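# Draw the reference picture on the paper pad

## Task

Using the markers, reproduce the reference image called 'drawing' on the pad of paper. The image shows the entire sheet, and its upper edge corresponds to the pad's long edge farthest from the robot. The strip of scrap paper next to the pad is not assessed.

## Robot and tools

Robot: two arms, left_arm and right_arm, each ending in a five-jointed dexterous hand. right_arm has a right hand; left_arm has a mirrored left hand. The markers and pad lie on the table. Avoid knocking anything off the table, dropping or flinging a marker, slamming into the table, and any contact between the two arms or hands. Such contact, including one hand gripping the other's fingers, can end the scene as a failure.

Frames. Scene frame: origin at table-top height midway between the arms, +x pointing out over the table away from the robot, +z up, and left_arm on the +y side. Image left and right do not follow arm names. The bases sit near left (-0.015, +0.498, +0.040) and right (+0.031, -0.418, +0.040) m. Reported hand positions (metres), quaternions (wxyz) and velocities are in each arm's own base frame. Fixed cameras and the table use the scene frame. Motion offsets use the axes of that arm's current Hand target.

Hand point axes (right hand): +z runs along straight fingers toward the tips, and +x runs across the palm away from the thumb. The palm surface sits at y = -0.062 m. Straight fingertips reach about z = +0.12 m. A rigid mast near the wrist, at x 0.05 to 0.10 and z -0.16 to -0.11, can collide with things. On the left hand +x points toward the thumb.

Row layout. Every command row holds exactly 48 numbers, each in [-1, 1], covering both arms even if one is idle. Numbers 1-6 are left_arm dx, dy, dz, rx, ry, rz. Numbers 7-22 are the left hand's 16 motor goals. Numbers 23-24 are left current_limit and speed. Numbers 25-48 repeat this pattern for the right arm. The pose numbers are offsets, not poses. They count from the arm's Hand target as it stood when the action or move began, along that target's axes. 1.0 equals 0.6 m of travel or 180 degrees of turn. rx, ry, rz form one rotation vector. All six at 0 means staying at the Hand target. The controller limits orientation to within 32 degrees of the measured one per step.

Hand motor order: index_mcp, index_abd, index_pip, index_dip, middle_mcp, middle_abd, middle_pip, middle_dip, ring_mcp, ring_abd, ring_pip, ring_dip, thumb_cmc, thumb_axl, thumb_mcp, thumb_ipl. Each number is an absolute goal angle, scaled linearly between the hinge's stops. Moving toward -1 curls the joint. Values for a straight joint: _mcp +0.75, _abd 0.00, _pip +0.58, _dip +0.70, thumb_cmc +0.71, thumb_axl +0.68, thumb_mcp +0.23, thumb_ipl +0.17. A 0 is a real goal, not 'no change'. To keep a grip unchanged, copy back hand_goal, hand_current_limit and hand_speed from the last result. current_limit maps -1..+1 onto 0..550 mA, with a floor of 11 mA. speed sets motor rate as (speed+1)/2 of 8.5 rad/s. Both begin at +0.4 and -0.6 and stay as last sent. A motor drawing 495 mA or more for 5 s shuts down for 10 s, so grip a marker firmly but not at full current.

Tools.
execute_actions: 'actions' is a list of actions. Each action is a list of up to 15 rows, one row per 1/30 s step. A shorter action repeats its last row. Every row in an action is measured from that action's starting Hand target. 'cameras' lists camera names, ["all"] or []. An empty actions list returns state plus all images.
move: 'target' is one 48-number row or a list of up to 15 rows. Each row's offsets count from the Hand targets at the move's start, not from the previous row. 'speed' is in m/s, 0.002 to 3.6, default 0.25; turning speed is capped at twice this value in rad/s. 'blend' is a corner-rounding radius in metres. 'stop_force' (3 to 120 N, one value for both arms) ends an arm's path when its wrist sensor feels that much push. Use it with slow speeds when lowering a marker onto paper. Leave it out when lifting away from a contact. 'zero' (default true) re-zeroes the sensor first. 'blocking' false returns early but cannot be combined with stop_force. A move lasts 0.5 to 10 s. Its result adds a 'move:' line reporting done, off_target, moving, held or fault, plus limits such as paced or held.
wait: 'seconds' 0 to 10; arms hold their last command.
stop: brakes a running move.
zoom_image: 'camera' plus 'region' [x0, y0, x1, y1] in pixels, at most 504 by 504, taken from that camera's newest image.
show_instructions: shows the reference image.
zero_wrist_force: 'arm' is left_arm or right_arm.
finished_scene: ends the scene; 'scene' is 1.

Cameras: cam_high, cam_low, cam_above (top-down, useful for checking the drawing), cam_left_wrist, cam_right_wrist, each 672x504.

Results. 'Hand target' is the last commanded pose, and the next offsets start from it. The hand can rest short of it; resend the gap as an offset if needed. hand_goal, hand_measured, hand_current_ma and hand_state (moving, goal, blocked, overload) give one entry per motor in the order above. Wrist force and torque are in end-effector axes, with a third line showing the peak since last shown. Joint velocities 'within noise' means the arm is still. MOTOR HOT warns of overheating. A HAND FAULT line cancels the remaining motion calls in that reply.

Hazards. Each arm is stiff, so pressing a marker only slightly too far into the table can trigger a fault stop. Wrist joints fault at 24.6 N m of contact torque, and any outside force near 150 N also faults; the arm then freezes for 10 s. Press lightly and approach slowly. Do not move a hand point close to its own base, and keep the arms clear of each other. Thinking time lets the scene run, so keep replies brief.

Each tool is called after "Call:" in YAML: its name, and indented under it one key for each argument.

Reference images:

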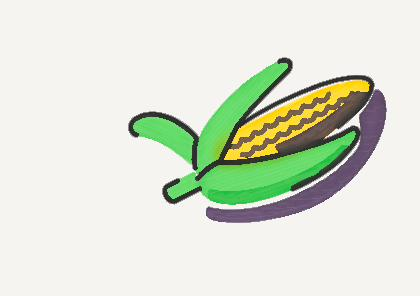

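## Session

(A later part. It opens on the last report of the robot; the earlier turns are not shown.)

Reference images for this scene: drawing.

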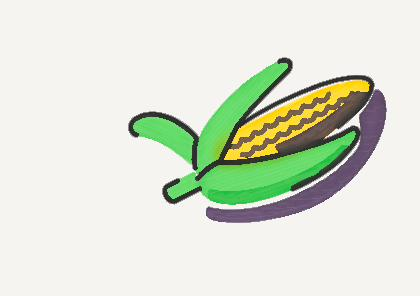

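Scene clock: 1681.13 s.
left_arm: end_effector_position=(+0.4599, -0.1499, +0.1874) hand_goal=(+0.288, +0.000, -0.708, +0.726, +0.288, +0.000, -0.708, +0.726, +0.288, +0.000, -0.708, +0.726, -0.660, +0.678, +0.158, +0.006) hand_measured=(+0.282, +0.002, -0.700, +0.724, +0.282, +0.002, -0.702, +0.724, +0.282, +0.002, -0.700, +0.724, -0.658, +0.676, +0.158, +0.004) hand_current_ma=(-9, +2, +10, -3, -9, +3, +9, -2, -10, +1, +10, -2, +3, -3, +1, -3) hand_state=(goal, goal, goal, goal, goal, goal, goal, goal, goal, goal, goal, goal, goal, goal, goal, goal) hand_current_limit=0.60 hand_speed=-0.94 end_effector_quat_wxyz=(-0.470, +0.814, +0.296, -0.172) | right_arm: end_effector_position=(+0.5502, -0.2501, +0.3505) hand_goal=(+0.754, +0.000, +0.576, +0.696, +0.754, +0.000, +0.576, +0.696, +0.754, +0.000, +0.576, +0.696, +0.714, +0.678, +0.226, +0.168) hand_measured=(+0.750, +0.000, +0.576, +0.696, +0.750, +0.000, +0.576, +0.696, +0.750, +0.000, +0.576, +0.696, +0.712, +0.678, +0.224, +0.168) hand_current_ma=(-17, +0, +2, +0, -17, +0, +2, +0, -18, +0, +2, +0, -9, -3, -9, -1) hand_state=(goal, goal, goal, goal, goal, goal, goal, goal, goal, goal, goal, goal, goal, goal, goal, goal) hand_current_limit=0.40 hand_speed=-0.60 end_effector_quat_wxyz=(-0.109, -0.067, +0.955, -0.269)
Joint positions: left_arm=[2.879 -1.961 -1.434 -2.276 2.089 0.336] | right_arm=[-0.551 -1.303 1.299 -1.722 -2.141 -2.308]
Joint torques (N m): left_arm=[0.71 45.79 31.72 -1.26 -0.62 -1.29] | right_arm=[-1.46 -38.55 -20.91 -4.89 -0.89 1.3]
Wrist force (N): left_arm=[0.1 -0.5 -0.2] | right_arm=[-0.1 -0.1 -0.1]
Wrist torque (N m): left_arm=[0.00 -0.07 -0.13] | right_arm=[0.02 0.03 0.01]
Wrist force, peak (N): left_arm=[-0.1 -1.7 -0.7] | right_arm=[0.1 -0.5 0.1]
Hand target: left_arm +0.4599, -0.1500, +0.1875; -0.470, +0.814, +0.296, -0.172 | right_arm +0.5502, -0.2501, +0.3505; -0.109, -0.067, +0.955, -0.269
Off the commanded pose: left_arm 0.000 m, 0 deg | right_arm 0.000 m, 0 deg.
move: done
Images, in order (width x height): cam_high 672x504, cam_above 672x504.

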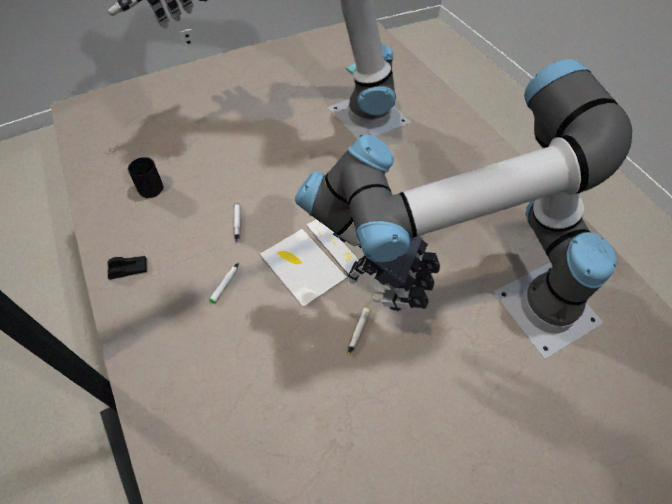

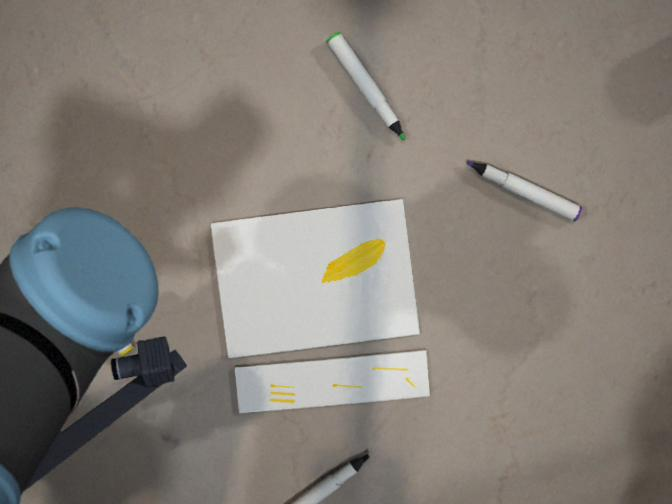

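Call:
move:
  target: [-0.0076,-0.1178,-0.4377,-0.3333,0,0,0.288,0,-0.708,0.725,0.288,0,-0.708,0.725,1,0,0.72,0.7,-0.66,0.678,0.157,0.005,0.6,-0.7,0,0,0,0,0,0,0.754,0,0.576,0.696,0.754,0,0.576,0.696,0.754,0,0.576,0.696,0.714,0.678,0.226,0.168,0.4,-0.6]
  speed: 0.3

Call:
move:
  target: [0,0,0,0,0,-0.4908,0.288,0,-0.708,0.725,0.288,0,-0.708,0.725,1,0,0.72,0.7,-0.66,0.678,0.157,0.005,0.6,-0.7,0,0,0,0,0,0,0.754,0,0.576,0.696,0.754,0,0.576,0.696,0.754,0,0.576,0.696,0.714,0.678,0.226,0.168,0.4,-0.6]
  speed: 0.4
  cameras: ["cam_high"]

Scene clock: 1714.17 s.
left_arm: end_effector_position=(+0.5802, -0.3000, +0.3798) hand_goal=(+0.288, +0.000, -0.708, +0.726, +0.288, +0.000, -0.708, +0.726, +1.000, +0.000, +0.720, +0.700, -0.660, +0.678, +0.158, +0.006) hand_measured=(+0.290, +0.002, -0.700, +0.724, +0.290, +0.002, -0.702, +0.724, +0.988, +0.002, +0.714, +0.702, -0.658, +0.676, +0.156, +0.004) hand_current_ma=(+3, +2, +10, -3, +3, +3, +9, -2, -21, +1, -8, +3, +3, -3, -3, -3) hand_state=(goal, goal, goal, goal, goal, goal, goal, goal, goal, goal, goal, goal, goal, goal, goal, goal) hand_current_limit=0.60 hand_speed=-0.70 end_effector_quat_wxyz=(+0.000, +0.940, +0.342, -0.001) | right_arm: end_effector_position=(+0.5502, -0.2501, +0.3505) hand_goal=(+0.754, +0.000, +0.576, +0.696, +0.754, +0.000, +0.576, +0.696, +0.754, +0.000, +0.576, +0.696, +0.714, +0.678, +0.226, +0.168) hand_measured=(+0.750, +0.000, +0.576, +0.696, +0.750, +0.000, +0.576, +0.696, +0.750, +0.000, +0.576, +0.696, +0.712, +0.678, +0.224, +0.168) hand_current_ma=(-17, +0, +2, +0, -17, +0, +2, +0, -18, +0, +2, +0, -9, -3, -9, -1) hand_state=(goal, goal, goal, goal, goal, goal, goal, goal, goal, goal, goal, goal, goal, goal, goal, goal) hand_current_limit=0.40 hand_speed=-0.60 end_effector_quat_wxyz=(-0.109, -0.067, +0.955, -0.269)
Joint positions: left_arm=[2.923 -1.711 -1.363 -1.639 1.571 0.653] | right_arm=[-0.551 -1.303 1.299 -1.722 -2.141 -2.308]
Joint torques (N m): left_arm=[10.02 38.25 14.19 4.51 -1.17 1.02] | right_arm=[-0.85 -38.71 -19.97 -4.88 -1.01 1.3]
Wrist force (N): left_arm=[0.4 0.7 -0.2] | right_arm=[0.1 -0.3 0.1]
Wrist torque (N m): left_arm=[0.23 0.01 0.01] | right_arm=[-0.04 0.01 0.01]
Wrist force, peak (N): left_arm=[0.6 1.1 -0.4] | right_arm=[0.0 -0.4 -0.2]
Hand target: left_arm +0.5802, -0.3000, +0.3799; +0.000, +0.940, +0.342, -0.001 | right_arm +0.5502, -0.2501, +0.3505; -0.109, -0.067, +0.955, -0.269
Off the commanded pose: left_arm 0.000 m, 0 deg | right_arm 0.000 m, 0 deg.
move: done

Scene clock: 1716.73 s.
left_arm: end_effector_position=(+0.5802, -0.3000, +0.3799) hand_goal=(+0.288, +0.000, -0.708, +0.726, +0.288, +0.000, -0.708, +0.726, +1.000, +0.000, +0.720, +0.700, -0.660, +0.678, +0.158, +0.006) hand_measured=(+0.292, +0.002, -0.700, +0.724, +0.292, +0.002, -0.702, +0.724, +0.988, +0.002, +0.714, +0.702, -0.658, +0.676, +0.156, +0.004) hand_current_ma=(+3, +2, +10, -3, +3, +3, +9, -2, -20, +1, -8, +3, +2, -3, -3, -3) hand_state=(goal, goal, goal, goal, goal, goal, goal, goal, goal, goal, goal, goal, goal, goal, goal, goal) hand_current_limit=0.60 hand_speed=-0.70 end_effector_quat_wxyz=(-0.001, +0.435, +0.900, +0.000) | right_arm: end_effector_position=(+0.5502, -0.2501, +0.3505) hand_goal=(+0.754, +0.000, +0.576, +0.696, +0.754, +0.000, +0.576, +0.696, +0.754, +0.000, +0.576, +0.696, +0.714, +0.678, +0.226, +0.168) hand_measured=(+0.750, +0.000, +0.576, +0.696, +0.750, +0.000, +0.576, +0.696, +0.750, +0.000, +0.576, +0.696, +0.712, +0.678, +0.224, +0.168) hand_current_ma=(-17, +0, +2, +0, -17, +0, +2, +0, -18, +0, +2, +0, -9, -3, -9, -1) hand_state=(goal, goal, goal, goal, goal, goal, goal, goal, goal, goal, goal, goal, goal, goal, goal, goal) hand_current_limit=0.40 hand_speed=-0.60 end_effector_quat_wxyz=(-0.109, -0.067, +0.955, -0.269)
Joint positions: left_arm=[2.738 -1.911 -1.111 -1.691 1.57 -1.074] | right_arm=[-0.551 -1.303 1.299 -1.722 -2.141 -2.308]
Joint torques (N m): left_arm=[-10.07 30.08 34.2 1.11 1.59 -1.56] | right_arm=[-0.19 -39.37 -21.41 -4.81 -0.95 1.43]
Wrist force (N): left_arm=[0.4 0.7 -0.1] | right_arm=[-0.1 -0.2 -0.1]
Wrist torque (N m): left_arm=[0.25 0.00 0.08] | right_arm=[0.01 0.03 0.00]
Wrist force, peak (N): left_arm=[1.1 0.4 -0.2] | right_arm=[0.3 -0.6 0.0]
Hand target: left_arm +0.5802, -0.3000, +0.3799; -0.001, +0.435, +0.900, +0.000 | right_arm +0.5502, -0.2501, +0.3505; -0.109, -0.067, +0.955, -0.269
Off the commanded pose: left_arm 0.000 m, 0 deg | right_arm 0.000 m, 0 deg.
move: done
Images, in order (width x height): cam_high 672x504.

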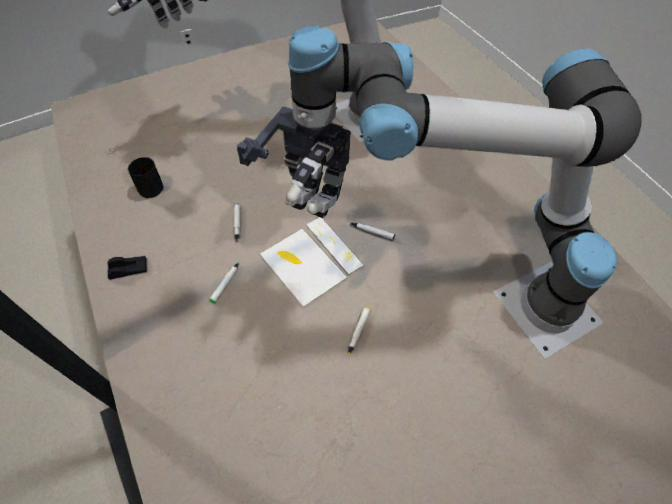

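Call:
move:
  target: [-0.4907,0.0672,0.30,0.2623,-0.2549,-0.4415,0.288,0,-0.708,0.725,0.288,0,-0.708,0.725,1,0,0.72,0.7,-0.66,0.678,0.157,0.005,0.6,-0.7,0,0,0,0,0,0,0.754,0,0.576,0.696,0.754,0,0.576,0.696,0.754,0,0.576,0.696,0.714,0.678,0.226,0.168,0.4,-0.6]
  speed: 0.35
  cameras: ["cam_high", "cam_above", "cam_left_wrist"]

Scene clock: 1727.17 s.
left_arm: end_effector_position=(+0.7944, -0.5057, +0.1996) hand_goal=(+0.288, +0.000, -0.708, +0.726, +0.288, +0.000, -0.708, +0.726, +1.000, +0.000, +0.720, +0.700, -0.660, +0.678, +0.158, +0.006) hand_measured=(+0.288, +0.002, -0.700, +0.724, +0.288, +0.002, -0.702, +0.724, +0.988, +0.002, +0.714, +0.702, -0.658, +0.676, +0.156, +0.004) hand_current_ma=(+0, +2, +10, -3, +0, +3, +9, -2, -19, +1, -8, +2, +2, -3, -3, -3) hand_state=(goal, goal, goal, goal, goal, goal, goal, goal, goal, goal, goal, goal, goal, goal, goal, goal) hand_current_limit=0.60 hand_speed=-0.70 end_effector_quat_wxyz=(+0.157, -0.273, +0.822, -0.474) | right_arm: end_effector_position=(+0.5502, -0.2501, +0.3505) hand_goal=(+0.754, +0.000, +0.576, +0.696, +0.754, +0.000, +0.576, +0.696, +0.754, +0.000, +0.576, +0.696, +0.714, +0.678, +0.226, +0.168) hand_measured=(+0.750, +0.000, +0.576, +0.696, +0.750, +0.000, +0.576, +0.696, +0.750, +0.000, +0.576, +0.696, +0.712, +0.678, +0.224, +0.168) hand_current_ma=(-17, +0, +2, +0, -17, +0, +2, +0, -18, +0, +2, +0, -9, -3, -9, -1) hand_state=(goal, goal, goal, goal, goal, goal, goal, goal, goal, goal, goal, goal, goal, goal, goal, goal) hand_current_limit=0.40 hand_speed=-0.60 end_effector_quat_wxyz=(-0.109, -0.067, +0.955, -0.269)
Joint positions: left_arm=[2.836 -2.564 -0.802 -0.395 1.04 -2.796] | right_arm=[-0.551 -1.303 1.299 -1.722 -2.141 -2.308]
Joint torques (N m): left_arm=[-10.49 51.52 34.54 4.31 0.68 -1.42] | right_arm=[0.77 -38.18 -21.58 -4.97 -0.83 1.52]
Wrist force (N): left_arm=[-0.1 -0.6 -0.3] | right_arm=[0.1 -0.1 0.1]
Wrist torque (N m): left_arm=[-0.06 -0.07 -0.15] | right_arm=[-0.01 0.00 0.02]
Wrist force, peak (N): left_arm=[1.2 0.4 -0.1] | right_arm=[0.4 -0.4 -0.1]
Hand target: left_arm +0.7944, -0.5057, +0.1996; +0.157, -0.273, +0.822, -0.474 | right_arm +0.5502, -0.2501, +0.3505; -0.109, -0.067, +0.955, -0.269
Off the commanded pose: left_arm 0.000 m, 0 deg | right_arm 0.000 m, 0 deg.
move: done
camera_calibration:
cam_left_wrist: T_world_to_cam=[[0.829479, 0.253255, 0.497822, -0.666767], [-0.530624, 0.0790625, 0.843912, 0.239741], [0.174366, -0.964163, 0.199964, -0.547949], [0, 0, 0, 1]] pos_world=[0.775824, -0.378405, 0.239181]
Images, in order (width x height): cam_high 672x504, cam_above 672x504, cam_left_wrist 672x504.

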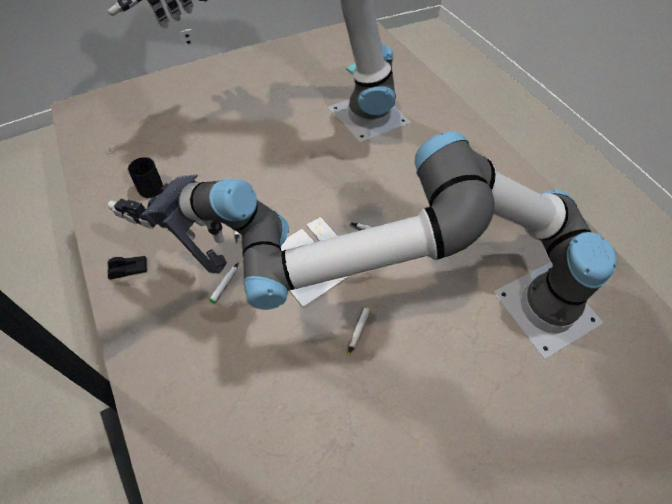

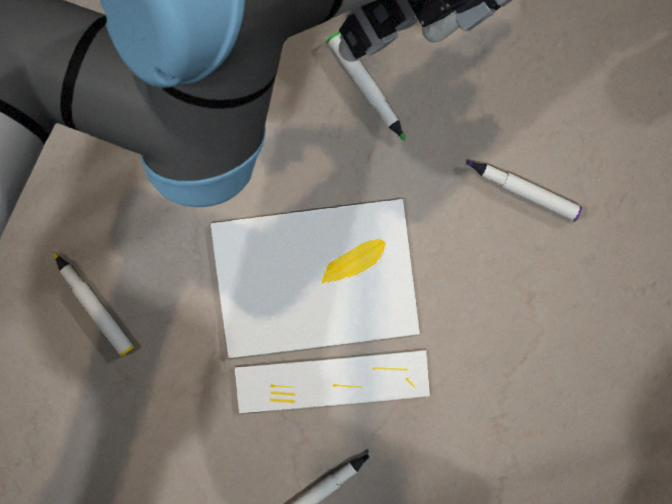

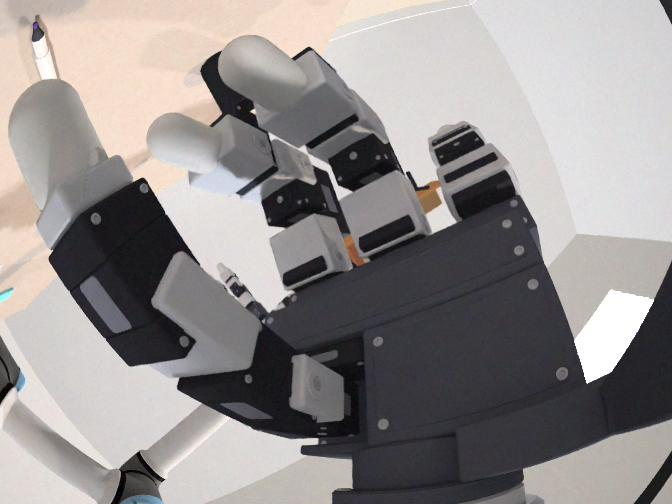

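Call:
move:
  target: [0,0.231,0.1333,0,0,0,0.288,0,-0.708,0.725,0.288,0,-0.708,0.725,1,0,0.72,0.7,-0.66,0.678,0.157,0.005,0.6,-0.7,0,0,0,0,0,0,0.754,0,0.576,0.696,0.754,0,0.576,0.696,0.754,0,0.576,0.696,0.714,0.678,0.226,0.168,0.4,-0.6]
  speed: 0.15
  cameras: ["cam_high", "cam_above", "cam_left_wrist"]

Call:
zoom_image:
  camera: "cam_high"
  region: [100, 160, 290, 320]

Call:
zoom_image:
  camera: "cam_above"
  region: [280, 0, 520, 150]

Scene clock: 1734.97 s.
left_arm: end_effector_position=(+0.7942, -0.5055, +0.0397) hand_goal=(+0.288, +0.000, -0.708, +0.726, +0.288, +0.000, -0.708, +0.726, +1.000, +0.000, +0.720, +0.700, -0.660, +0.678, +0.158, +0.006) hand_measured=(+0.288, +0.002, -0.700, +0.724, +0.288, +0.002, -0.702, +0.724, +0.988, +0.002, +0.714, +0.702, -0.658, +0.676, +0.156, +0.004) hand_current_ma=(+0, +2, +10, -3, +0, +3, +8, -2, -19, +1, -8, +2, +2, -3, -3, -3) hand_state=(goal, goal, goal, goal, goal, goal, goal, goal, goal, goal, goal, goal, goal, goal, goal, goal) hand_current_limit=0.60 hand_speed=-0.70 end_effector_quat_wxyz=(+0.157, -0.273, +0.822, -0.474) | right_arm: end_effector_position=(+0.5502, -0.2501, +0.3505) hand_goal=(+0.754, +0.000, +0.576, +0.696, +0.754, +0.000, +0.576, +0.696, +0.754, +0.000, +0.576, +0.696, +0.714, +0.678, +0.226, +0.168) hand_measured=(+0.750, +0.000, +0.576, +0.696, +0.750, +0.000, +0.576, +0.696, +0.750, +0.000, +0.576, +0.696, +0.712, +0.678, +0.224, +0.168) hand_current_ma=(-17, +0, +2, +0, -17, +0, +2, +0, -18, +0, +2, +0, -9, -3, -9, -1) hand_state=(goal, goal, goal, goal, goal, goal, goal, goal, goal, goal, goal, goal, goal, goal, goal, goal) hand_current_limit=0.40 hand_speed=-0.60 end_effector_quat_wxyz=(-0.109, -0.067, +0.955, -0.269)
Joint positions: left_arm=[2.836 -2.738 -0.886 -0.136 1.04 -2.796] | right_arm=[-0.551 -1.303 1.299 -1.722 -2.141 -2.308]
Joint torques (N m): left_arm=[-8.52 53.05 32.19 4.52 0.62 -1.53] | right_arm=[-1.56 -39.13 -21.33 -5.02 -0.83 1.29]
Wrist force (N): left_arm=[0.1 -0.4 -0.4] | right_arm=[-0.1 0.0 0.1]
Wrist torque (N m): left_arm=[-0.02 -0.12 -0.14] | right_arm=[0.01 0.02 0.01]
Wrist force, peak (N): left_arm=[-0.3 -2.1 -1.2] | right_arm=[0.0 -0.5 0.1]
Hand target: left_arm +0.7942, -0.5056, +0.0396; +0.157, -0.273, +0.822, -0.474 | right_arm +0.5502, -0.2501, +0.3505; -0.109, -0.067, +0.955, -0.269
Off the commanded pose: left_arm 0.000 m, 0 deg | right_arm 0.000 m, 0 deg.
move: done
camera_calibration:
cam_left_wrist: T_world_to_cam=[[0.829441, 0.253463, 0.497779, -0.586864], [-0.53062, 0.0790416, 0.843916, 0.374641], [0.174556, -0.96411, 0.200053, -0.515958], [0, 0, 0, 1]] pos_world=[0.775625, -0.378305, 0.0791816]
Images, in order (width x height): cam_high 672x504, cam_above 672x504, cam_left_wrist 672x504.

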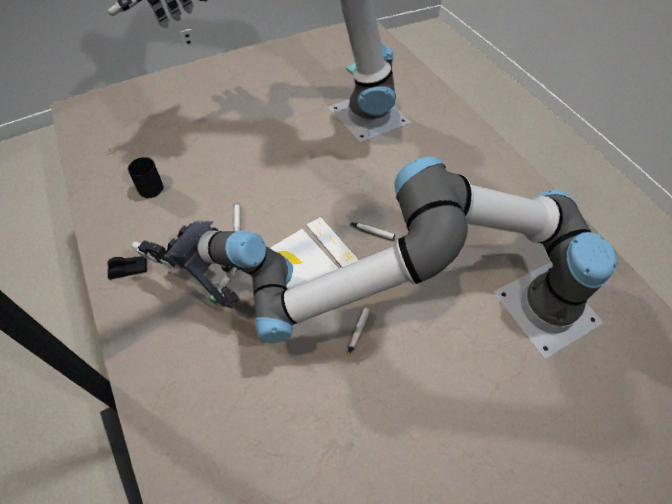

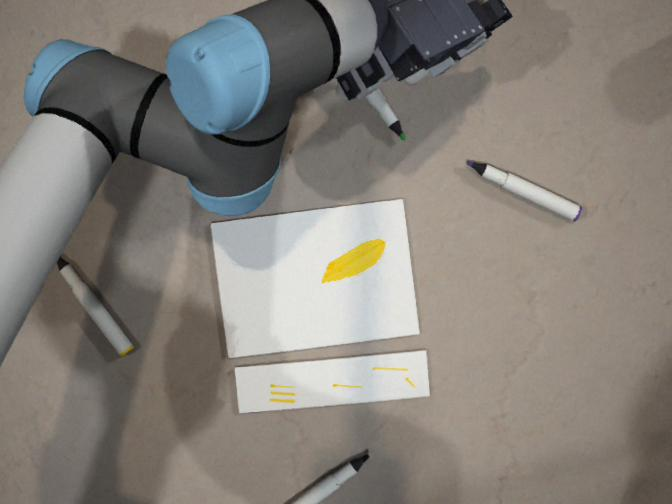

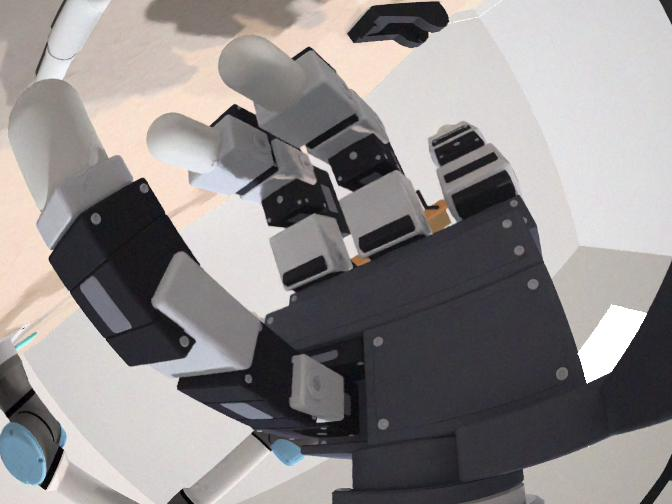

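Scaled by 2.653.

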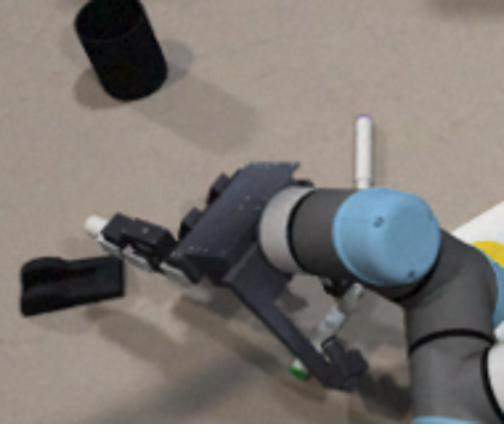

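Scaled by 2.100.

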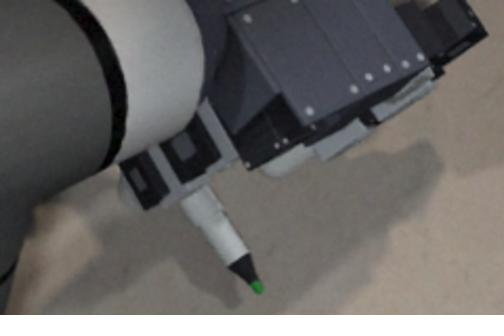

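Call:
move:
  target: [0,0.0752,0.0434,0,0,0,0.288,0,-0.708,0.725,0.288,0,-0.708,0.725,1,0,0.72,0.7,-0.66,0.678,0.157,0.005,0.6,-0.7,0,0,0,0,0,0,0.754,0,0.576,0.696,0.754,0,0.576,0.696,0.754,0,0.576,0.696,0.714,0.678,0.226,0.168,0.4,-0.6]
  speed: 0.025
  stop_force: 4
  cameras: ["cam_high", "cam_left_wrist", "cam_above"]

Call:
zoom_image:
  camera: "cam_left_wrist"
  region: [0, 0, 400, 240]

Scene clock: 1762.97 s.
left_arm: end_effector_position=(+0.7941, -0.5056, -0.0125) hand_goal=(+0.288, +0.000, -0.708, +0.726, +0.288, +0.000, -0.708, +0.726, +1.000, +0.000, +0.720, +0.700, -0.660, +0.678, +0.158, +0.006) hand_measured=(+0.288, +0.002, -0.700, +0.724, +0.288, +0.002, -0.702, +0.724, +0.988, +0.002, +0.714, +0.702, -0.658, +0.676, +0.156, +0.004) hand_current_ma=(+0, +2, +10, -3, +0, +3, +8, -2, -19, +1, -8, +2, +2, -3, -3, -3) hand_state=(goal, goal, goal, goal, goal, goal, goal, goal, goal, goal, goal, goal, goal, goal, goal, goal) hand_current_limit=0.60 hand_speed=-0.70 end_effector_quat_wxyz=(+0.157, -0.273, +0.822, -0.474) | right_arm: end_effector_position=(+0.5502, -0.2501, +0.3505) hand_goal=(+0.754, +0.000, +0.576, +0.696, +0.754, +0.000, +0.576, +0.696, +0.754, +0.000, +0.576, +0.696, +0.714, +0.678, +0.226, +0.168) hand_measured=(+0.750, +0.000, +0.576, +0.696, +0.750, +0.000, +0.576, +0.696, +0.750, +0.000, +0.576, +0.696, +0.712, +0.678, +0.224, +0.168) hand_current_ma=(-17, +0, +2, +0, -17, +0, +2, +0, -18, +0, +2, +0, -9, -3, -9, -1) hand_state=(goal, goal, goal, goal, goal, goal, goal, goal, goal, goal, goal, goal, goal, goal, goal, goal) hand_current_limit=0.40 hand_speed=-0.60 end_effector_quat_wxyz=(-0.109, -0.067, +0.955, -0.269)
Joint positions: left_arm=[2.836 -2.817 -0.87 -0.075 1.04 -2.796] | right_arm=[-0.551 -1.303 1.299 -1.722 -2.141 -2.308]
Joint torques (N m): left_arm=[-6.74 53.7 31.64 4.45 0.48 1.46] | right_arm=[0.43 -38.04 -20.82 -4.82 -0.95 1.38]
Wrist force (N): left_arm=[-0.4 -0.4 -0.2] | right_arm=[-0.1 0.0 -0.2]
Wrist torque (N m): left_arm=[-0.04 -0.04 -0.19] | right_arm=[0.04 0.03 0.01]
Wrist force, peak (N): left_arm=[-0.3 -0.6 -0.6] | right_arm=[0.0 -0.5 0.1]
Hand target: left_arm +0.7941, -0.5056, -0.0125; +0.157, -0.273, +0.822, -0.474 | right_arm +0.5502, -0.2501, +0.3505; -0.109, -0.067, +0.955, -0.269
Off the commanded pose: left_arm 0.000 m, 0 deg | right_arm 0.000 m, 0 deg.
move: done
camera_calibration:
cam_left_wrist: T_world_to_cam=[[0.829464, 0.253335, 0.497805, -0.560838], [-0.530614, 0.0790114, 0.843923, 0.418633], [0.174463, -0.964147, 0.19996, -0.505533], [0, 0, 0, 1]] pos_world=[0.775525, -0.378405, 0.0269812]
Images, in order (width x height): cam_high 672x504, cam_above 672x504, cam_left_wrist 672x504.

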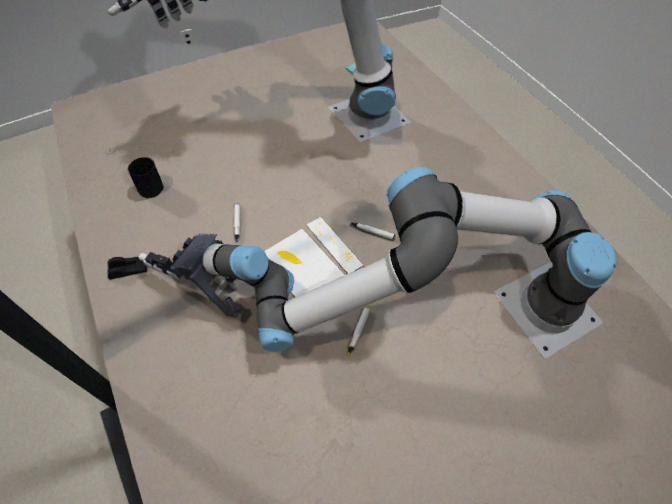

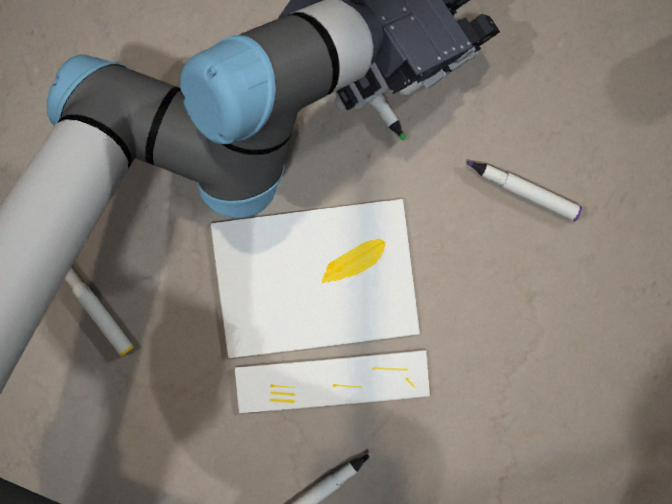

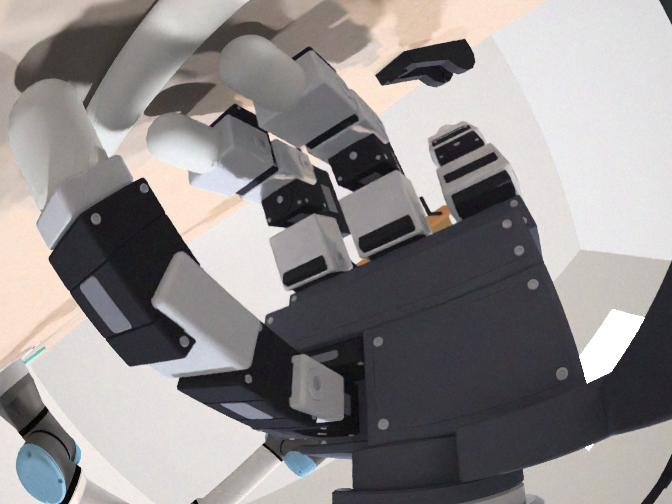

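Scaled by 1.260 from the camera's 672x504 image, which has a finer 960x720 frame.

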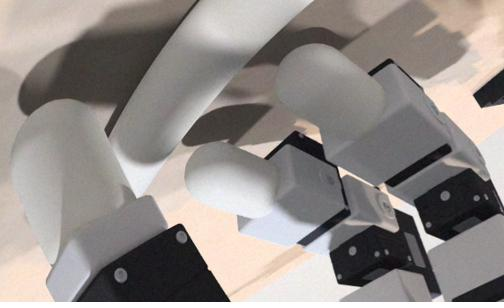

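Call:
move:
  target: [0,0,0,0,0,0,0.13,0,-0.553,0.67,0.13,0,-0.553,0.67,1,0,0.72,0.7,-0.66,0.678,0.1775,-0.121,0.6,-0.9,0,0,0,0,0,0,0.754,0,0.576,0.696,0.754,0,0.576,0.696,0.754,0,0.576,0.696,0.714,0.678,0.226,0.168,0.4,-0.6]
  cameras: ["cam_left_wrist"]

Call:
move:
  target: [0,0.00505,0.0029,0,0,0,0.036,0,-0.49,0.695,0.036,0,-0.49,0.695,1,0,0.72,0.7,-0.66,0.678,0.1775,-0.14,0.6,-0.9,0,0,0,0,0,0,0.754,0,0.576,0.696,0.754,0,0.576,0.696,0.754,0,0.576,0.696,0.714,0.678,0.226,0.168,0.4,-0.6]
  speed: 0.02
  cameras: ["cam_left_wrist", "cam_above"]

Scene clock: 1769.93 s.
left_arm: end_effector_position=(+0.7941, -0.5056, -0.0125) hand_goal=(+0.130, +0.000, -0.552, +0.670, +0.130, +0.000, -0.552, +0.670, +1.000, +0.000, +0.720, +0.700, -0.660, +0.678, +0.178, -0.120) hand_measured=(+0.132, +0.002, -0.552, +0.674, +0.132, +0.002, -0.552, +0.674, +0.988, +0.002, +0.714, +0.702, -0.658, +0.676, +0.172, -0.118) hand_current_ma=(+1, +2, +0, +4, +2, +3, +0, +4, -19, +1, -8, +2, +2, -3, -9, +3) hand_state=(goal, goal, goal, goal, goal, goal, goal, goal, goal, goal, goal, goal, goal, goal, goal, goal) hand_current_limit=0.60 hand_speed=-0.90 end_effector_quat_wxyz=(+0.157, -0.273, +0.822, -0.474) | right_arm: end_effector_position=(+0.5502, -0.2501, +0.3505) hand_goal=(+0.754, +0.000, +0.576, +0.696, +0.754, +0.000, +0.576, +0.696, +0.754, +0.000, +0.576, +0.696, +0.714, +0.678, +0.226, +0.168) hand_measured=(+0.750, +0.000, +0.576, +0.696, +0.750, +0.000, +0.576, +0.696, +0.750, +0.000, +0.576, +0.696, +0.712, +0.678, +0.224, +0.168) hand_current_ma=(-17, +0, +2, +0, -17, +0, +2, +0, -18, +0, +2, +0, -9, -3, -9, -1) hand_state=(goal, goal, goal, goal, goal, goal, goal, goal, goal, goal, goal, goal, goal, goal, goal, goal) hand_current_limit=0.40 hand_speed=-0.60 end_effector_quat_wxyz=(-0.109, -0.067, +0.955, -0.269)
Joint positions: left_arm=[2.836 -2.817 -0.87 -0.075 1.04 -2.796] | right_arm=[-0.551 -1.303 1.299 -1.722 -2.141 -2.308]
Joint torques (N m): left_arm=[-7.59 52.91 31.65 4.51 0.64 1.17] | right_arm=[-0.31 -38.14 -21.86 -4.94 -0.95 1.24]
Wrist force (N): left_arm=[-0.1 -0.7 -0.5] | right_arm=[0.2 -0.1 0.1]
Wrist torque (N m): left_arm=[-0.04 -0.09 -0.16] | right_arm=[-0.02 -0.02 0.03]
Wrist force, peak (N): left_arm=[-0.1 -0.8 -0.5] | right_arm=[0.5 -0.3 -0.1]
Hand target: left_arm +0.7941, -0.5056, -0.0125; +0.157, -0.273, +0.822, -0.474 | right_arm +0.5502, -0.2501, +0.3505; -0.109, -0.067, +0.955, -0.269
Off the commanded pose: left_arm 0.000 m, 0 deg | right_arm 0.000 m, 0 deg.
move: done
camera_calibration:
cam_left_wrist: T_world_to_cam=[[0.829464, 0.253335, 0.497805, -0.560838], [-0.530614, 0.0790114, 0.843923, 0.418633], [0.174463, -0.964147, 0.19996, -0.505533], [0, 0, 0, 1]] pos_world=[0.775525, -0.378405, 0.0269812]
Images, in order (width x height): cam_left_wrist 672x504.

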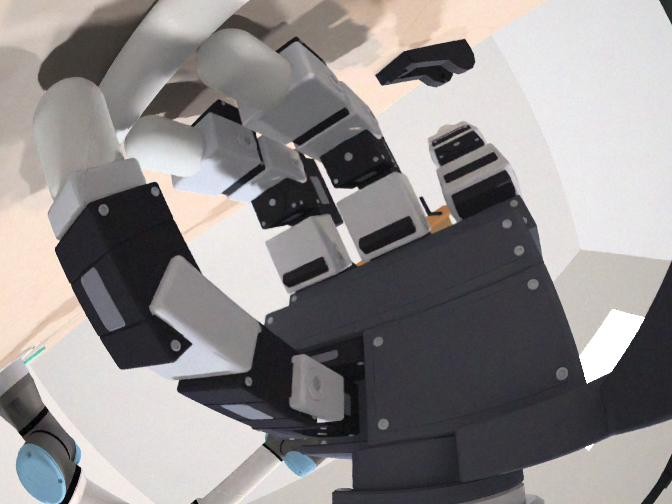

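Scene clock: 1770.63 s.
left_arm: end_effector_position=(+0.7941, -0.5056, -0.0160) hand_goal=(+0.036, +0.000, -0.490, +0.696, +0.036, +0.000, -0.490, +0.696, +1.000, +0.000, +0.720, +0.700, -0.660, +0.678, +0.178, -0.140) hand_measured=(+0.038, +0.002, -0.490, +0.694, +0.038, +0.002, -0.490, +0.694, +0.988, +0.002, +0.714, +0.702, -0.658, +0.676, +0.182, -0.138) hand_current_ma=(+3, +2, +0, -2, +3, +3, +0, -2, -19, +1, -8, +2, +2, -3, +10, +3) hand_state=(goal, goal, goal, goal, goal, goal, goal, goal, goal, goal, goal, goal, goal, goal, goal, goal) hand_current_limit=0.60 hand_speed=-0.90 end_effector_quat_wxyz=(+0.157, -0.273, +0.822, -0.474) | right_arm: end_effector_position=(+0.5502, -0.2501, +0.3505) hand_goal=(+0.754, +0.000, +0.576, +0.696, +0.754, +0.000, +0.576, +0.696, +0.754, +0.000, +0.576, +0.696, +0.714, +0.678, +0.226, +0.168) hand_measured=(+0.750, +0.000, +0.576, +0.696, +0.750, +0.000, +0.576, +0.696, +0.750, +0.000, +0.576, +0.696, +0.712, +0.678, +0.224, +0.168) hand_current_ma=(-17, +0, +2, +0, -17, +0, +2, +0, -18, +0, +2, +0, -9, -3, -9, -1) hand_state=(goal, goal, goal, goal, goal, goal, goal, goal, goal, goal, goal, goal, goal, goal, goal, goal) hand_current_limit=0.40 hand_speed=-0.60 end_effector_quat_wxyz=(-0.109, -0.067, +0.955, -0.269)
Joint positions: left_arm=[2.836 -2.822 -0.868 -0.071 1.04 -2.796] | right_arm=[-0.551 -1.303 1.299 -1.722 -2.141 -2.308]
Joint torques (N m): left_arm=[-7.18 53.79 32.01 4.37 0.57 1.47] | right_arm=[0 -38.88 -20.82 -4.64 -0.93 1.36]
Wrist force (N): left_arm=[0.1 -1.6 -0.9] | right_arm=[0.2 -0.2 -0.2]
Wrist torque (N m): left_arm=[-0.11 -0.11 -0.15] | right_arm=[0.01 0.00 0.02]
Wrist force, peak (N): left_arm=[0.1 -2.1 -0.8] | right_arm=[0.1 -0.3 0.3]
Hand target: left_arm +0.7941, -0.5056, -0.0160; +0.157, -0.273, +0.822, -0.474 | right_arm +0.5502, -0.2501, +0.3505; -0.109, -0.067, +0.955, -0.269
Off the commanded pose: left_arm 0.000 m, 0 deg | right_arm 0.000 m, 0 deg.
move: done
camera_calibration:
cam_left_wrist: T_world_to_cam=[[0.829464, 0.253335, 0.497805, -0.559146], [-0.530614, 0.0790114, 0.843923, 0.421502], [0.174463, -0.964147, 0.19996, -0.504853], [0, 0, 0, 1]] pos_world=[0.775525, -0.378405, 0.0235812]
Images, in order (width x height): cam_above 672x504, cam_left_wrist 672x504.

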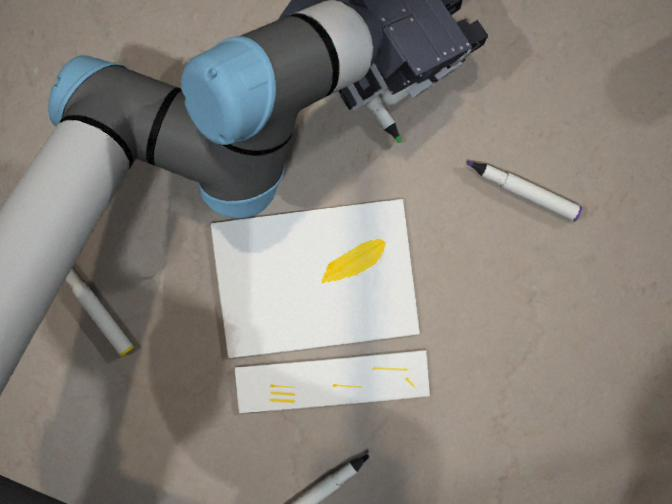

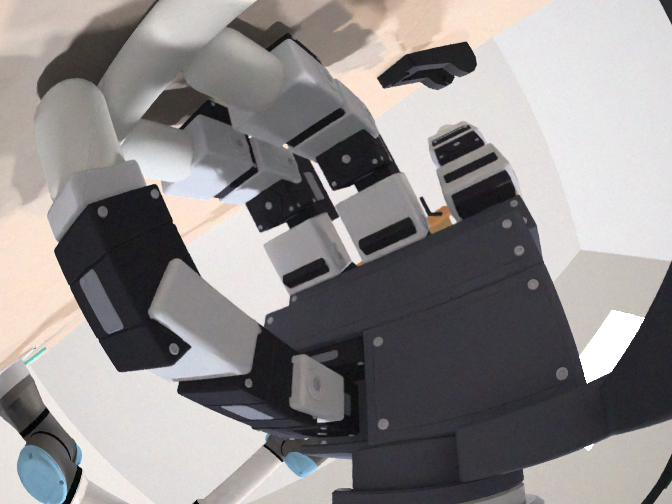

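Call:
move:
  target: [0,0,0,0,0,0,0.036,0,-0.49,0.695,0.036,0,-0.49,0.695,1,0,0.72,0.7,-0.66,0.678,0.171,-0.2,0.6,-0.9,0,0,0,0,0,0,0.754,0,0.576,0.696,0.754,0,0.576,0.696,0.754,0,0.576,0.696,0.714,0.678,0.226,0.168,0.4,-0.6]

Call:
move:
  target: [0,0,0,0,0,0,-0.012,0,-0.515,0.683,-0.012,0,-0.515,0.683,1,0,0.72,0.7,-0.66,0.678,0.06,-0.25,0.75,-0.9,0,0,0,0,0,0,0.754,0,0.576,0.696,0.754,0,0.576,0.696,0.754,0,0.576,0.696,0.714,0.678,0.226,0.168,0.4,-0.6]
  cameras: ["cam_left_wrist", "cam_above"]

Scene clock: 1775.63 s.
left_arm: end_effector_position=(+0.7941, -0.5056, -0.0160) hand_goal=(+0.036, +0.000, -0.490, +0.696, +0.036, +0.000, -0.490, +0.696, +1.000, +0.000, +0.720, +0.700, -0.660, +0.678, +0.172, -0.200) hand_measured=(+0.044, +0.002, -0.488, +0.694, +0.044, +0.002, -0.488, +0.694, +0.988, +0.002, +0.714, +0.702, -0.658, +0.676, +0.194, -0.174) hand_current_ma=(+14, +2, +1, -2, +14, +3, +1, -1, -19, +1, -8, +2, +1, -3, +65, +84) hand_state=(goal, goal, goal, goal, goal, goal, goal, goal, goal, goal, goal, goal, goal, goal, blocked, blocked) hand_current_limit=0.60 hand_speed=-0.90 end_effector_quat_wxyz=(+0.157, -0.273, +0.822, -0.474) | right_arm: end_effector_position=(+0.5502, -0.2501, +0.3505) hand_goal=(+0.754, +0.000, +0.576, +0.696, +0.754, +0.000, +0.576, +0.696, +0.754, +0.000, +0.576, +0.696, +0.714, +0.678, +0.226, +0.168) hand_measured=(+0.750, +0.000, +0.576, +0.696, +0.750, +0.000, +0.576, +0.696, +0.750, +0.000, +0.576, +0.696, +0.712, +0.678, +0.224, +0.168) hand_current_ma=(-17, +0, +2, +0, -17, +0, +2, +0, -18, +0, +2, +0, -9, -3, -9, -1) hand_state=(goal, goal, goal, goal, goal, goal, goal, goal, goal, goal, goal, goal, goal, goal, goal, goal) hand_current_limit=0.40 hand_speed=-0.60 end_effector_quat_wxyz=(-0.109, -0.067, +0.955, -0.269)
Joint positions: left_arm=[2.836 -2.822 -0.868 -0.071 1.04 -2.796] | right_arm=[-0.551 -1.303 1.299 -1.722 -2.141 -2.308]
Joint torques (N m): left_arm=[-2.09 53.6 31.89 4.25 -0.45 1.66] | right_arm=[0.61 -39.16 -20.96 -4.9 -0.86 1.16]
Wrist force (N): left_arm=[-0.1 -1.6 -0.5] | right_arm=[0.2 -0.3 0.1]
Wrist torque (N m): left_arm=[-0.09 -0.08 -0.16] | right_arm=[-0.03 -0.01 0.03]
Wrist force, peak (N): left_arm=[-0.2 -1.8 -0.9] | right_arm=[0.1 -0.5 0.1]
Hand target: left_arm +0.7941, -0.5056, -0.0160; +0.157, -0.273, +0.822, -0.474 | right_arm +0.5502, -0.2501, +0.3505; -0.109, -0.067, +0.955, -0.269
Off the commanded pose: left_arm 0.000 m, 0 deg | right_arm 0.000 m, 0 deg.
move: done

Scene clock: 1776.13 s.
left_arm: end_effector_position=(+0.7941, -0.5056, -0.0160) hand_goal=(-0.012, +0.000, -0.514, +0.684, -0.012, +0.000, -0.514, +0.684, +1.000, +0.000, +0.720, +0.700, -0.660, +0.678, +0.060, -0.250) hand_measured=(+0.044, +0.002, -0.490, +0.692, +0.044, +0.002, -0.490, +0.692, +0.988, +0.002, +0.714, +0.702, -0.658, +0.676, +0.194, -0.186) hand_current_ma=(+168, +2, +49, +12, +163, +3, +47, +12, -19, +1, -8, +2, +1, -3, +481, +266) hand_state=(blocked, goal, blocked, goal, blocked, goal, blocked, goal, goal, goal, goal, goal, goal, goal, blocked, blocked) hand_current_limit=0.75 hand_speed=-0.90 end_effector_quat_wxyz=(+0.157, -0.273, +0.822, -0.474) | right_arm: end_effector_position=(+0.5502, -0.2501, +0.3505) hand_goal=(+0.754, +0.000, +0.576, +0.696, +0.754, +0.000, +0.576, +0.696, +0.754, +0.000, +0.576, +0.696, +0.714, +0.678, +0.226, +0.168) hand_measured=(+0.750, +0.000, +0.576, +0.696, +0.750, +0.000, +0.576, +0.696, +0.750, +0.000, +0.576, +0.696, +0.712, +0.678, +0.224, +0.168) hand_current_ma=(-17, +0, +2, +0, -17, +0, +2, +0, -18, +0, +2, +0, -9, -3, -9, -1) hand_state=(goal, goal, goal, goal, goal, goal, goal, goal, goal, goal, goal, goal, goal, goal, goal, goal) hand_current_limit=0.40 hand_speed=-0.60 end_effector_quat_wxyz=(-0.109, -0.067, +0.955, -0.269)
Joint positions: left_arm=[2.836 -2.822 -0.868 -0.071 1.04 -2.796] | right_arm=[-0.551 -1.303 1.299 -1.722 -2.141 -2.308]
Joint torques (N m): left_arm=[-1.22 55.24 31.53 4.11 -0.64 1.52] | right_arm=[-0.69 -38.8 -20.3 -4.74 -0.94 1.3]
Wrist force (N): left_arm=[-0.1 -0.3 -0.3] | right_arm=[0.1 -0.2 0.1]
Wrist torque (N m): left_arm=[-0.01 -0.09 -0.16] | right_arm=[-0.01 -0.01 0.02]
Wrist force, peak (N): left_arm=[0.0 -1.2 -0.5] | right_arm=[0.1 -0.5 0.1]
Hand target: left_arm +0.7941, -0.5056, -0.0160; +0.157, -0.273, +0.822, -0.474 | right_arm +0.5502, -0.2501, +0.3505; -0.109, -0.067, +0.955, -0.269
Off the commanded pose: left_arm 0.000 m, 0 deg | right_arm 0.000 m, 0 deg.
move: done
camera_calibration:
cam_left_wrist: T_world_to_cam=[[0.829464, 0.253335, 0.497805, -0.559096], [-0.530614, 0.0790114, 0.843923, 0.421587], [0.174463, -0.964147, 0.19996, -0.504833], [0, 0, 0, 1]] pos_world=[0.775525, -0.378405, 0.0234812]
Images, in order (width x height): cam_above 672x504, cam_left_wrist 672x504.

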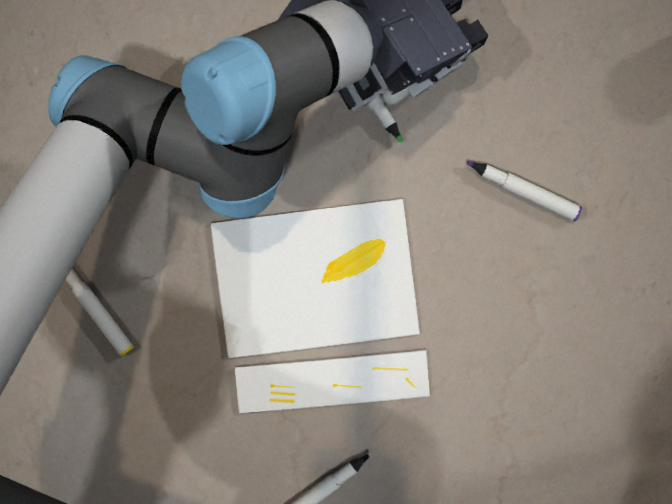

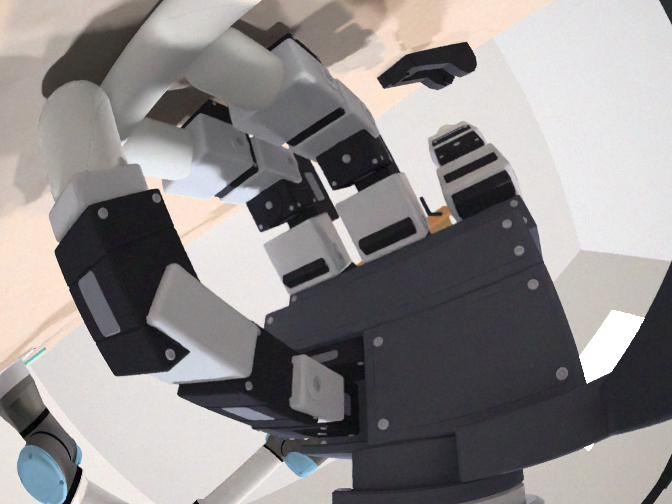

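Call:
move:
  target:
    - [0,-0.0722,-0.0417,0,0,0,-0.012,0,-0.515,0.683,-0.012,0,-0.515,0.683,1,0,0.72,0.7,-0.66,0.678,0.06,-0.25,0.75,-0.9,0,0,0,0,0,0,0.754,0,0.576,0.696,0.754,0,0.576,0.696,0.754,0,0.576,0.696,0.714,0.678,0.226,0.168,0.4,-0.6]
    - [0,-0.1674,-0.0967,0,0,0,-0.012,0,-0.515,0.683,-0.012,0,-0.515,0.683,1,0,0.72,0.7,-0.66,0.678,0.06,-0.25,0.75,-0.9,0,0,0,0,0,0,0.754,0,0.576,0.696,0.754,0,0.576,0.696,0.754,0,0.576,0.696,0.714,0.678,0.226,0.168,0.4,-0.6]
  speed: [0.03, 0.15]
  blend: [0.01, 0]
  cameras: ["cam_left_wrist", "cam_above"]

Scene clock: 1794.90 s.
left_arm: end_effector_position=(+0.7942, -0.5057, +0.0998) hand_goal=(-0.012, +0.000, -0.514, +0.684, -0.012, +0.000, -0.514, +0.684, +1.000, +0.000, +0.720, +0.700, -0.660, +0.678, +0.060, -0.250) hand_measured=(+0.044, +0.002, -0.490, +0.692, +0.044, +0.002, -0.490, +0.692, +0.988, +0.002, +0.714, +0.702, -0.658, +0.676, +0.194, -0.186) hand_current_ma=(+168, +2, +49, +12, +163, +3, +47, +12, -19, +1, -8, +2, +1, -3, +481, +266) hand_state=(blocked, goal, blocked, goal, blocked, goal, blocked, goal, goal, goal, goal, goal, goal, goal, blocked, blocked) hand_current_limit=0.75 hand_speed=-0.90 end_effector_quat_wxyz=(+0.157, -0.273, +0.822, -0.474) | right_arm: end_effector_position=(+0.5502, -0.2501, +0.3505) hand_goal=(+0.754, +0.000, +0.576, +0.696, +0.754, +0.000, +0.576, +0.696, +0.754, +0.000, +0.576, +0.696, +0.714, +0.678, +0.226, +0.168) hand_measured=(+0.750, +0.000, +0.576, +0.696, +0.750, +0.000, +0.576, +0.696, +0.750, +0.000, +0.576, +0.696, +0.712, +0.678, +0.224, +0.168) hand_current_ma=(-17, +0, +2, +0, -17, +0, +2, +0, -18, +0, +2, +0, -9, -3, -9, -1) hand_state=(goal, goal, goal, goal, goal, goal, goal, goal, goal, goal, goal, goal, goal, goal, goal, goal) hand_current_limit=0.40 hand_speed=-0.60 end_effector_quat_wxyz=(-0.109, -0.067, +0.955, -0.269)
Joint positions: left_arm=[2.836 -2.66 -0.879 -0.222 1.04 -2.796] | right_arm=[-0.551 -1.303 1.299 -1.722 -2.141 -2.308]
Joint torques (N m): left_arm=[2.63 69.94 33.13 1.34 -1.25 1.84] | right_arm=[1.41 -38.93 -21.33 -4.85 -0.9 1.42]
Wrist force (N): left_arm=[0.0 -0.3 -0.3] | right_arm=[-0.1 0.0 0.0]
Wrist torque (N m): left_arm=[0.01 -0.09 -0.16] | right_arm=[0.00 0.03 0.01]
Wrist force, peak (N): left_arm=[0.2 -1.5 -0.7] | right_arm=[0.4 -0.3 -0.2]
Hand target: left_arm +0.7942, -0.5056, +0.1000; +0.157, -0.273, +0.822, -0.474 | right_arm +0.5502, -0.2501, +0.3505; -0.109, -0.067, +0.955, -0.269
Off the commanded pose: left_arm 0.000 m, 0 deg | right_arm 0.000 m, 0 deg.
move: done
camera_calibration:
cam_left_wrist: T_world_to_cam=[[0.829491, 0.253331, 0.497763, -0.616891], [-0.530573, 0.0790242, 0.843948, 0.323798], [0.174463, -0.964147, 0.19996, -0.528026], [0, 0, 0, 1]] pos_world=[0.775625, -0.378405, 0.139381]
Images, in order (width x height): cam_above 672x504, cam_left_wrist 672x504.

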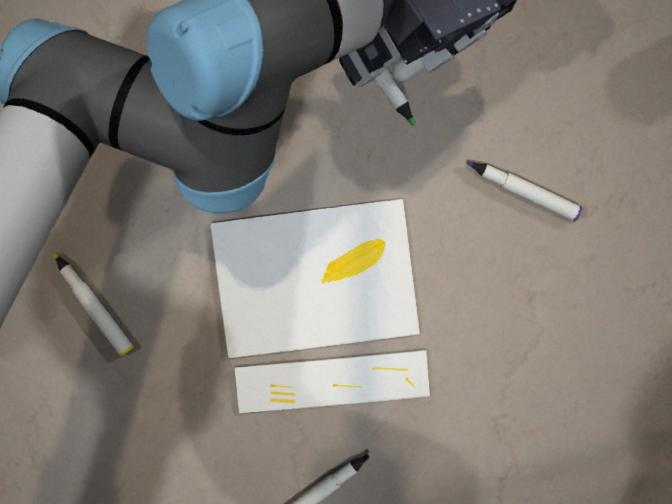

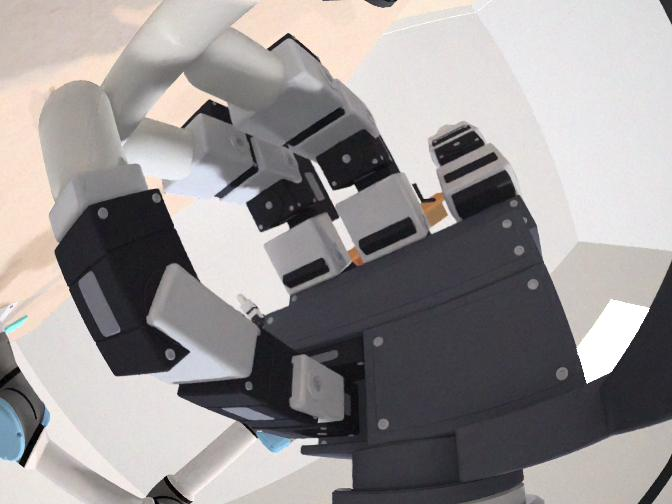

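Call:
move:
  target:
    - [0.0343,-0.0795,-0.3288,0,-0.1294,0.483,-0.012,0,-0.515,0.683,-0.012,0,-0.515,0.683,1,0,0.72,0.7,-0.66,0.678,0.06,-0.25,0.75,-0.9,0,0,0,0,0,0,0.754,0,0.576,0.696,0.754,0,0.576,0.696,0.754,0,0.576,0.696,0.714,0.678,0.226,0.168,0.4,-0.6]
    - [0.0818,-0.0013,-0.5642,0,-0.2588,0.9659,-0.012,0,-0.515,0.683,-0.012,0,-0.515,0.683,1,0,0.72,0.7,-0.66,0.678,0.06,-0.25,0.75,-0.9,0,0,0,0,0,0,0.754,0,0.576,0.696,0.754,0,0.576,0.696,0.754,0,0.576,0.696,0.714,0.678,0.226,0.168,0.4,-0.6]
  speed: 0.25
  blend: [0.03, 0]
  cameras: ["cam_left_wrist", "cam_above"]

Scene clock: 1809.30 s.
left_arm: end_effector_position=(+0.5800, -0.3004, +0.2702) hand_goal=(-0.012, +0.000, -0.514, +0.684, -0.012, +0.000, -0.514, +0.684, +1.000, +0.000, +0.720, +0.700, -0.660, +0.678, +0.060, -0.250) hand_measured=(+0.044, +0.002, -0.490, +0.692, +0.044, +0.002, -0.490, +0.692, +1.000, +0.002, +0.720, +0.702, -0.658, +0.676, +0.194, -0.186) hand_current_ma=(+168, +2, +49, +12, +163, +3, +47, +12, +0, +1, +0, +2, +2, -3, +481, +266) hand_state=(blocked, goal, blocked, goal, blocked, goal, blocked, goal, goal, goal, goal, goal, goal, goal, blocked, blocked) hand_current_limit=0.75 hand_speed=-0.90 end_effector_quat_wxyz=(+0.671, +0.671, +0.223, +0.222) | right_arm: end_effector_position=(+0.5502, -0.2501, +0.3505) hand_goal=(+0.754, +0.000, +0.576, +0.696, +0.754, +0.000, +0.576, +0.696, +0.754, +0.000, +0.576, +0.696, +0.714, +0.678, +0.226, +0.168) hand_measured=(+0.750, +0.000, +0.576, +0.696, +0.750, +0.000, +0.576, +0.696, +0.750, +0.000, +0.576, +0.696, +0.712, +0.678, +0.224, +0.168) hand_current_ma=(-17, +0, +2, +0, -17, +0, +2, +0, -18, +0, +2, +0, -9, -3, -9, -1) hand_state=(goal, goal, goal, goal, goal, goal, goal, goal, goal, goal, goal, goal, goal, goal, goal, goal) hand_current_limit=0.40 hand_speed=-0.60 end_effector_quat_wxyz=(-0.109, -0.067, +0.955, -0.269)
Joint positions: left_arm=[3.149 -2.368 -2.036 1.261 0.633 0] | right_arm=[-0.551 -1.303 1.299 -1.722 -2.141 -2.308]
Joint torques (N m): left_arm=[9.39 48.25 -1.67 -0.46 -1.09 1.84] | right_arm=[0.38 -37.35 -20.23 -4.66 -0.79 1.27]
Wrist force (N): left_arm=[0.1 2.2 0.4] | right_arm=[0.0 0.0 -0.1]
Wrist torque (N m): left_arm=[0.40 -0.26 0.28] | right_arm=[0.02 0.02 0.01]
Wrist force, peak (N): left_arm=[-0.8 2.6 0.0] | right_arm=[0.2 -0.5 0.0]
Hand target: left_arm +0.5800, -0.3004, +0.2702; +0.671, +0.671, +0.223, +0.222 | right_arm +0.5502, -0.2501, +0.3505; -0.109, -0.067, +0.955, -0.269
Off the commanded pose: left_arm 0.000 m, 0 deg | right_arm 0.000 m, 0 deg.
move: done
camera_calibration:
cam_left_wrist: T_world_to_cam=[[-0.652222, -0.491161, -0.57738, 0.35019], [-0.147171, 0.829242, -0.539165, 0.426852], [0.743604, -0.266681, -0.613134, -0.227668], [0, 0, 0, 1]] pos_world=[0.460516, -0.242679, 0.292745]
Images, in order (width x height): cam_above 672x504, cam_left_wrist 672x504.

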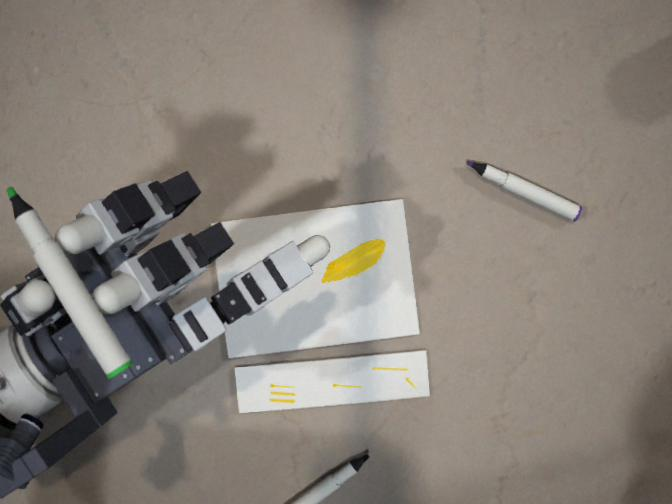

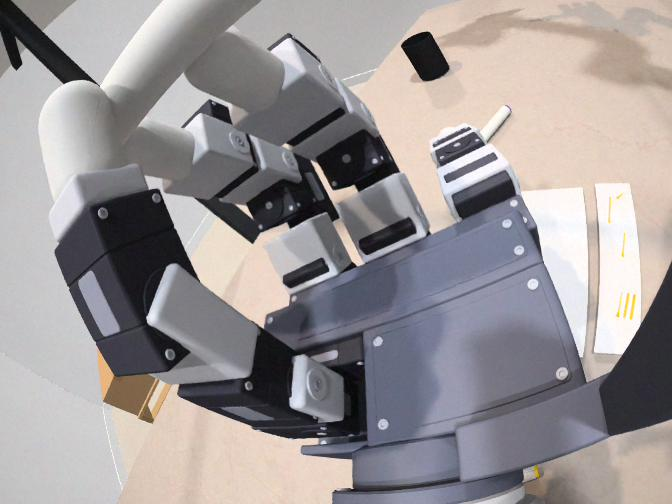

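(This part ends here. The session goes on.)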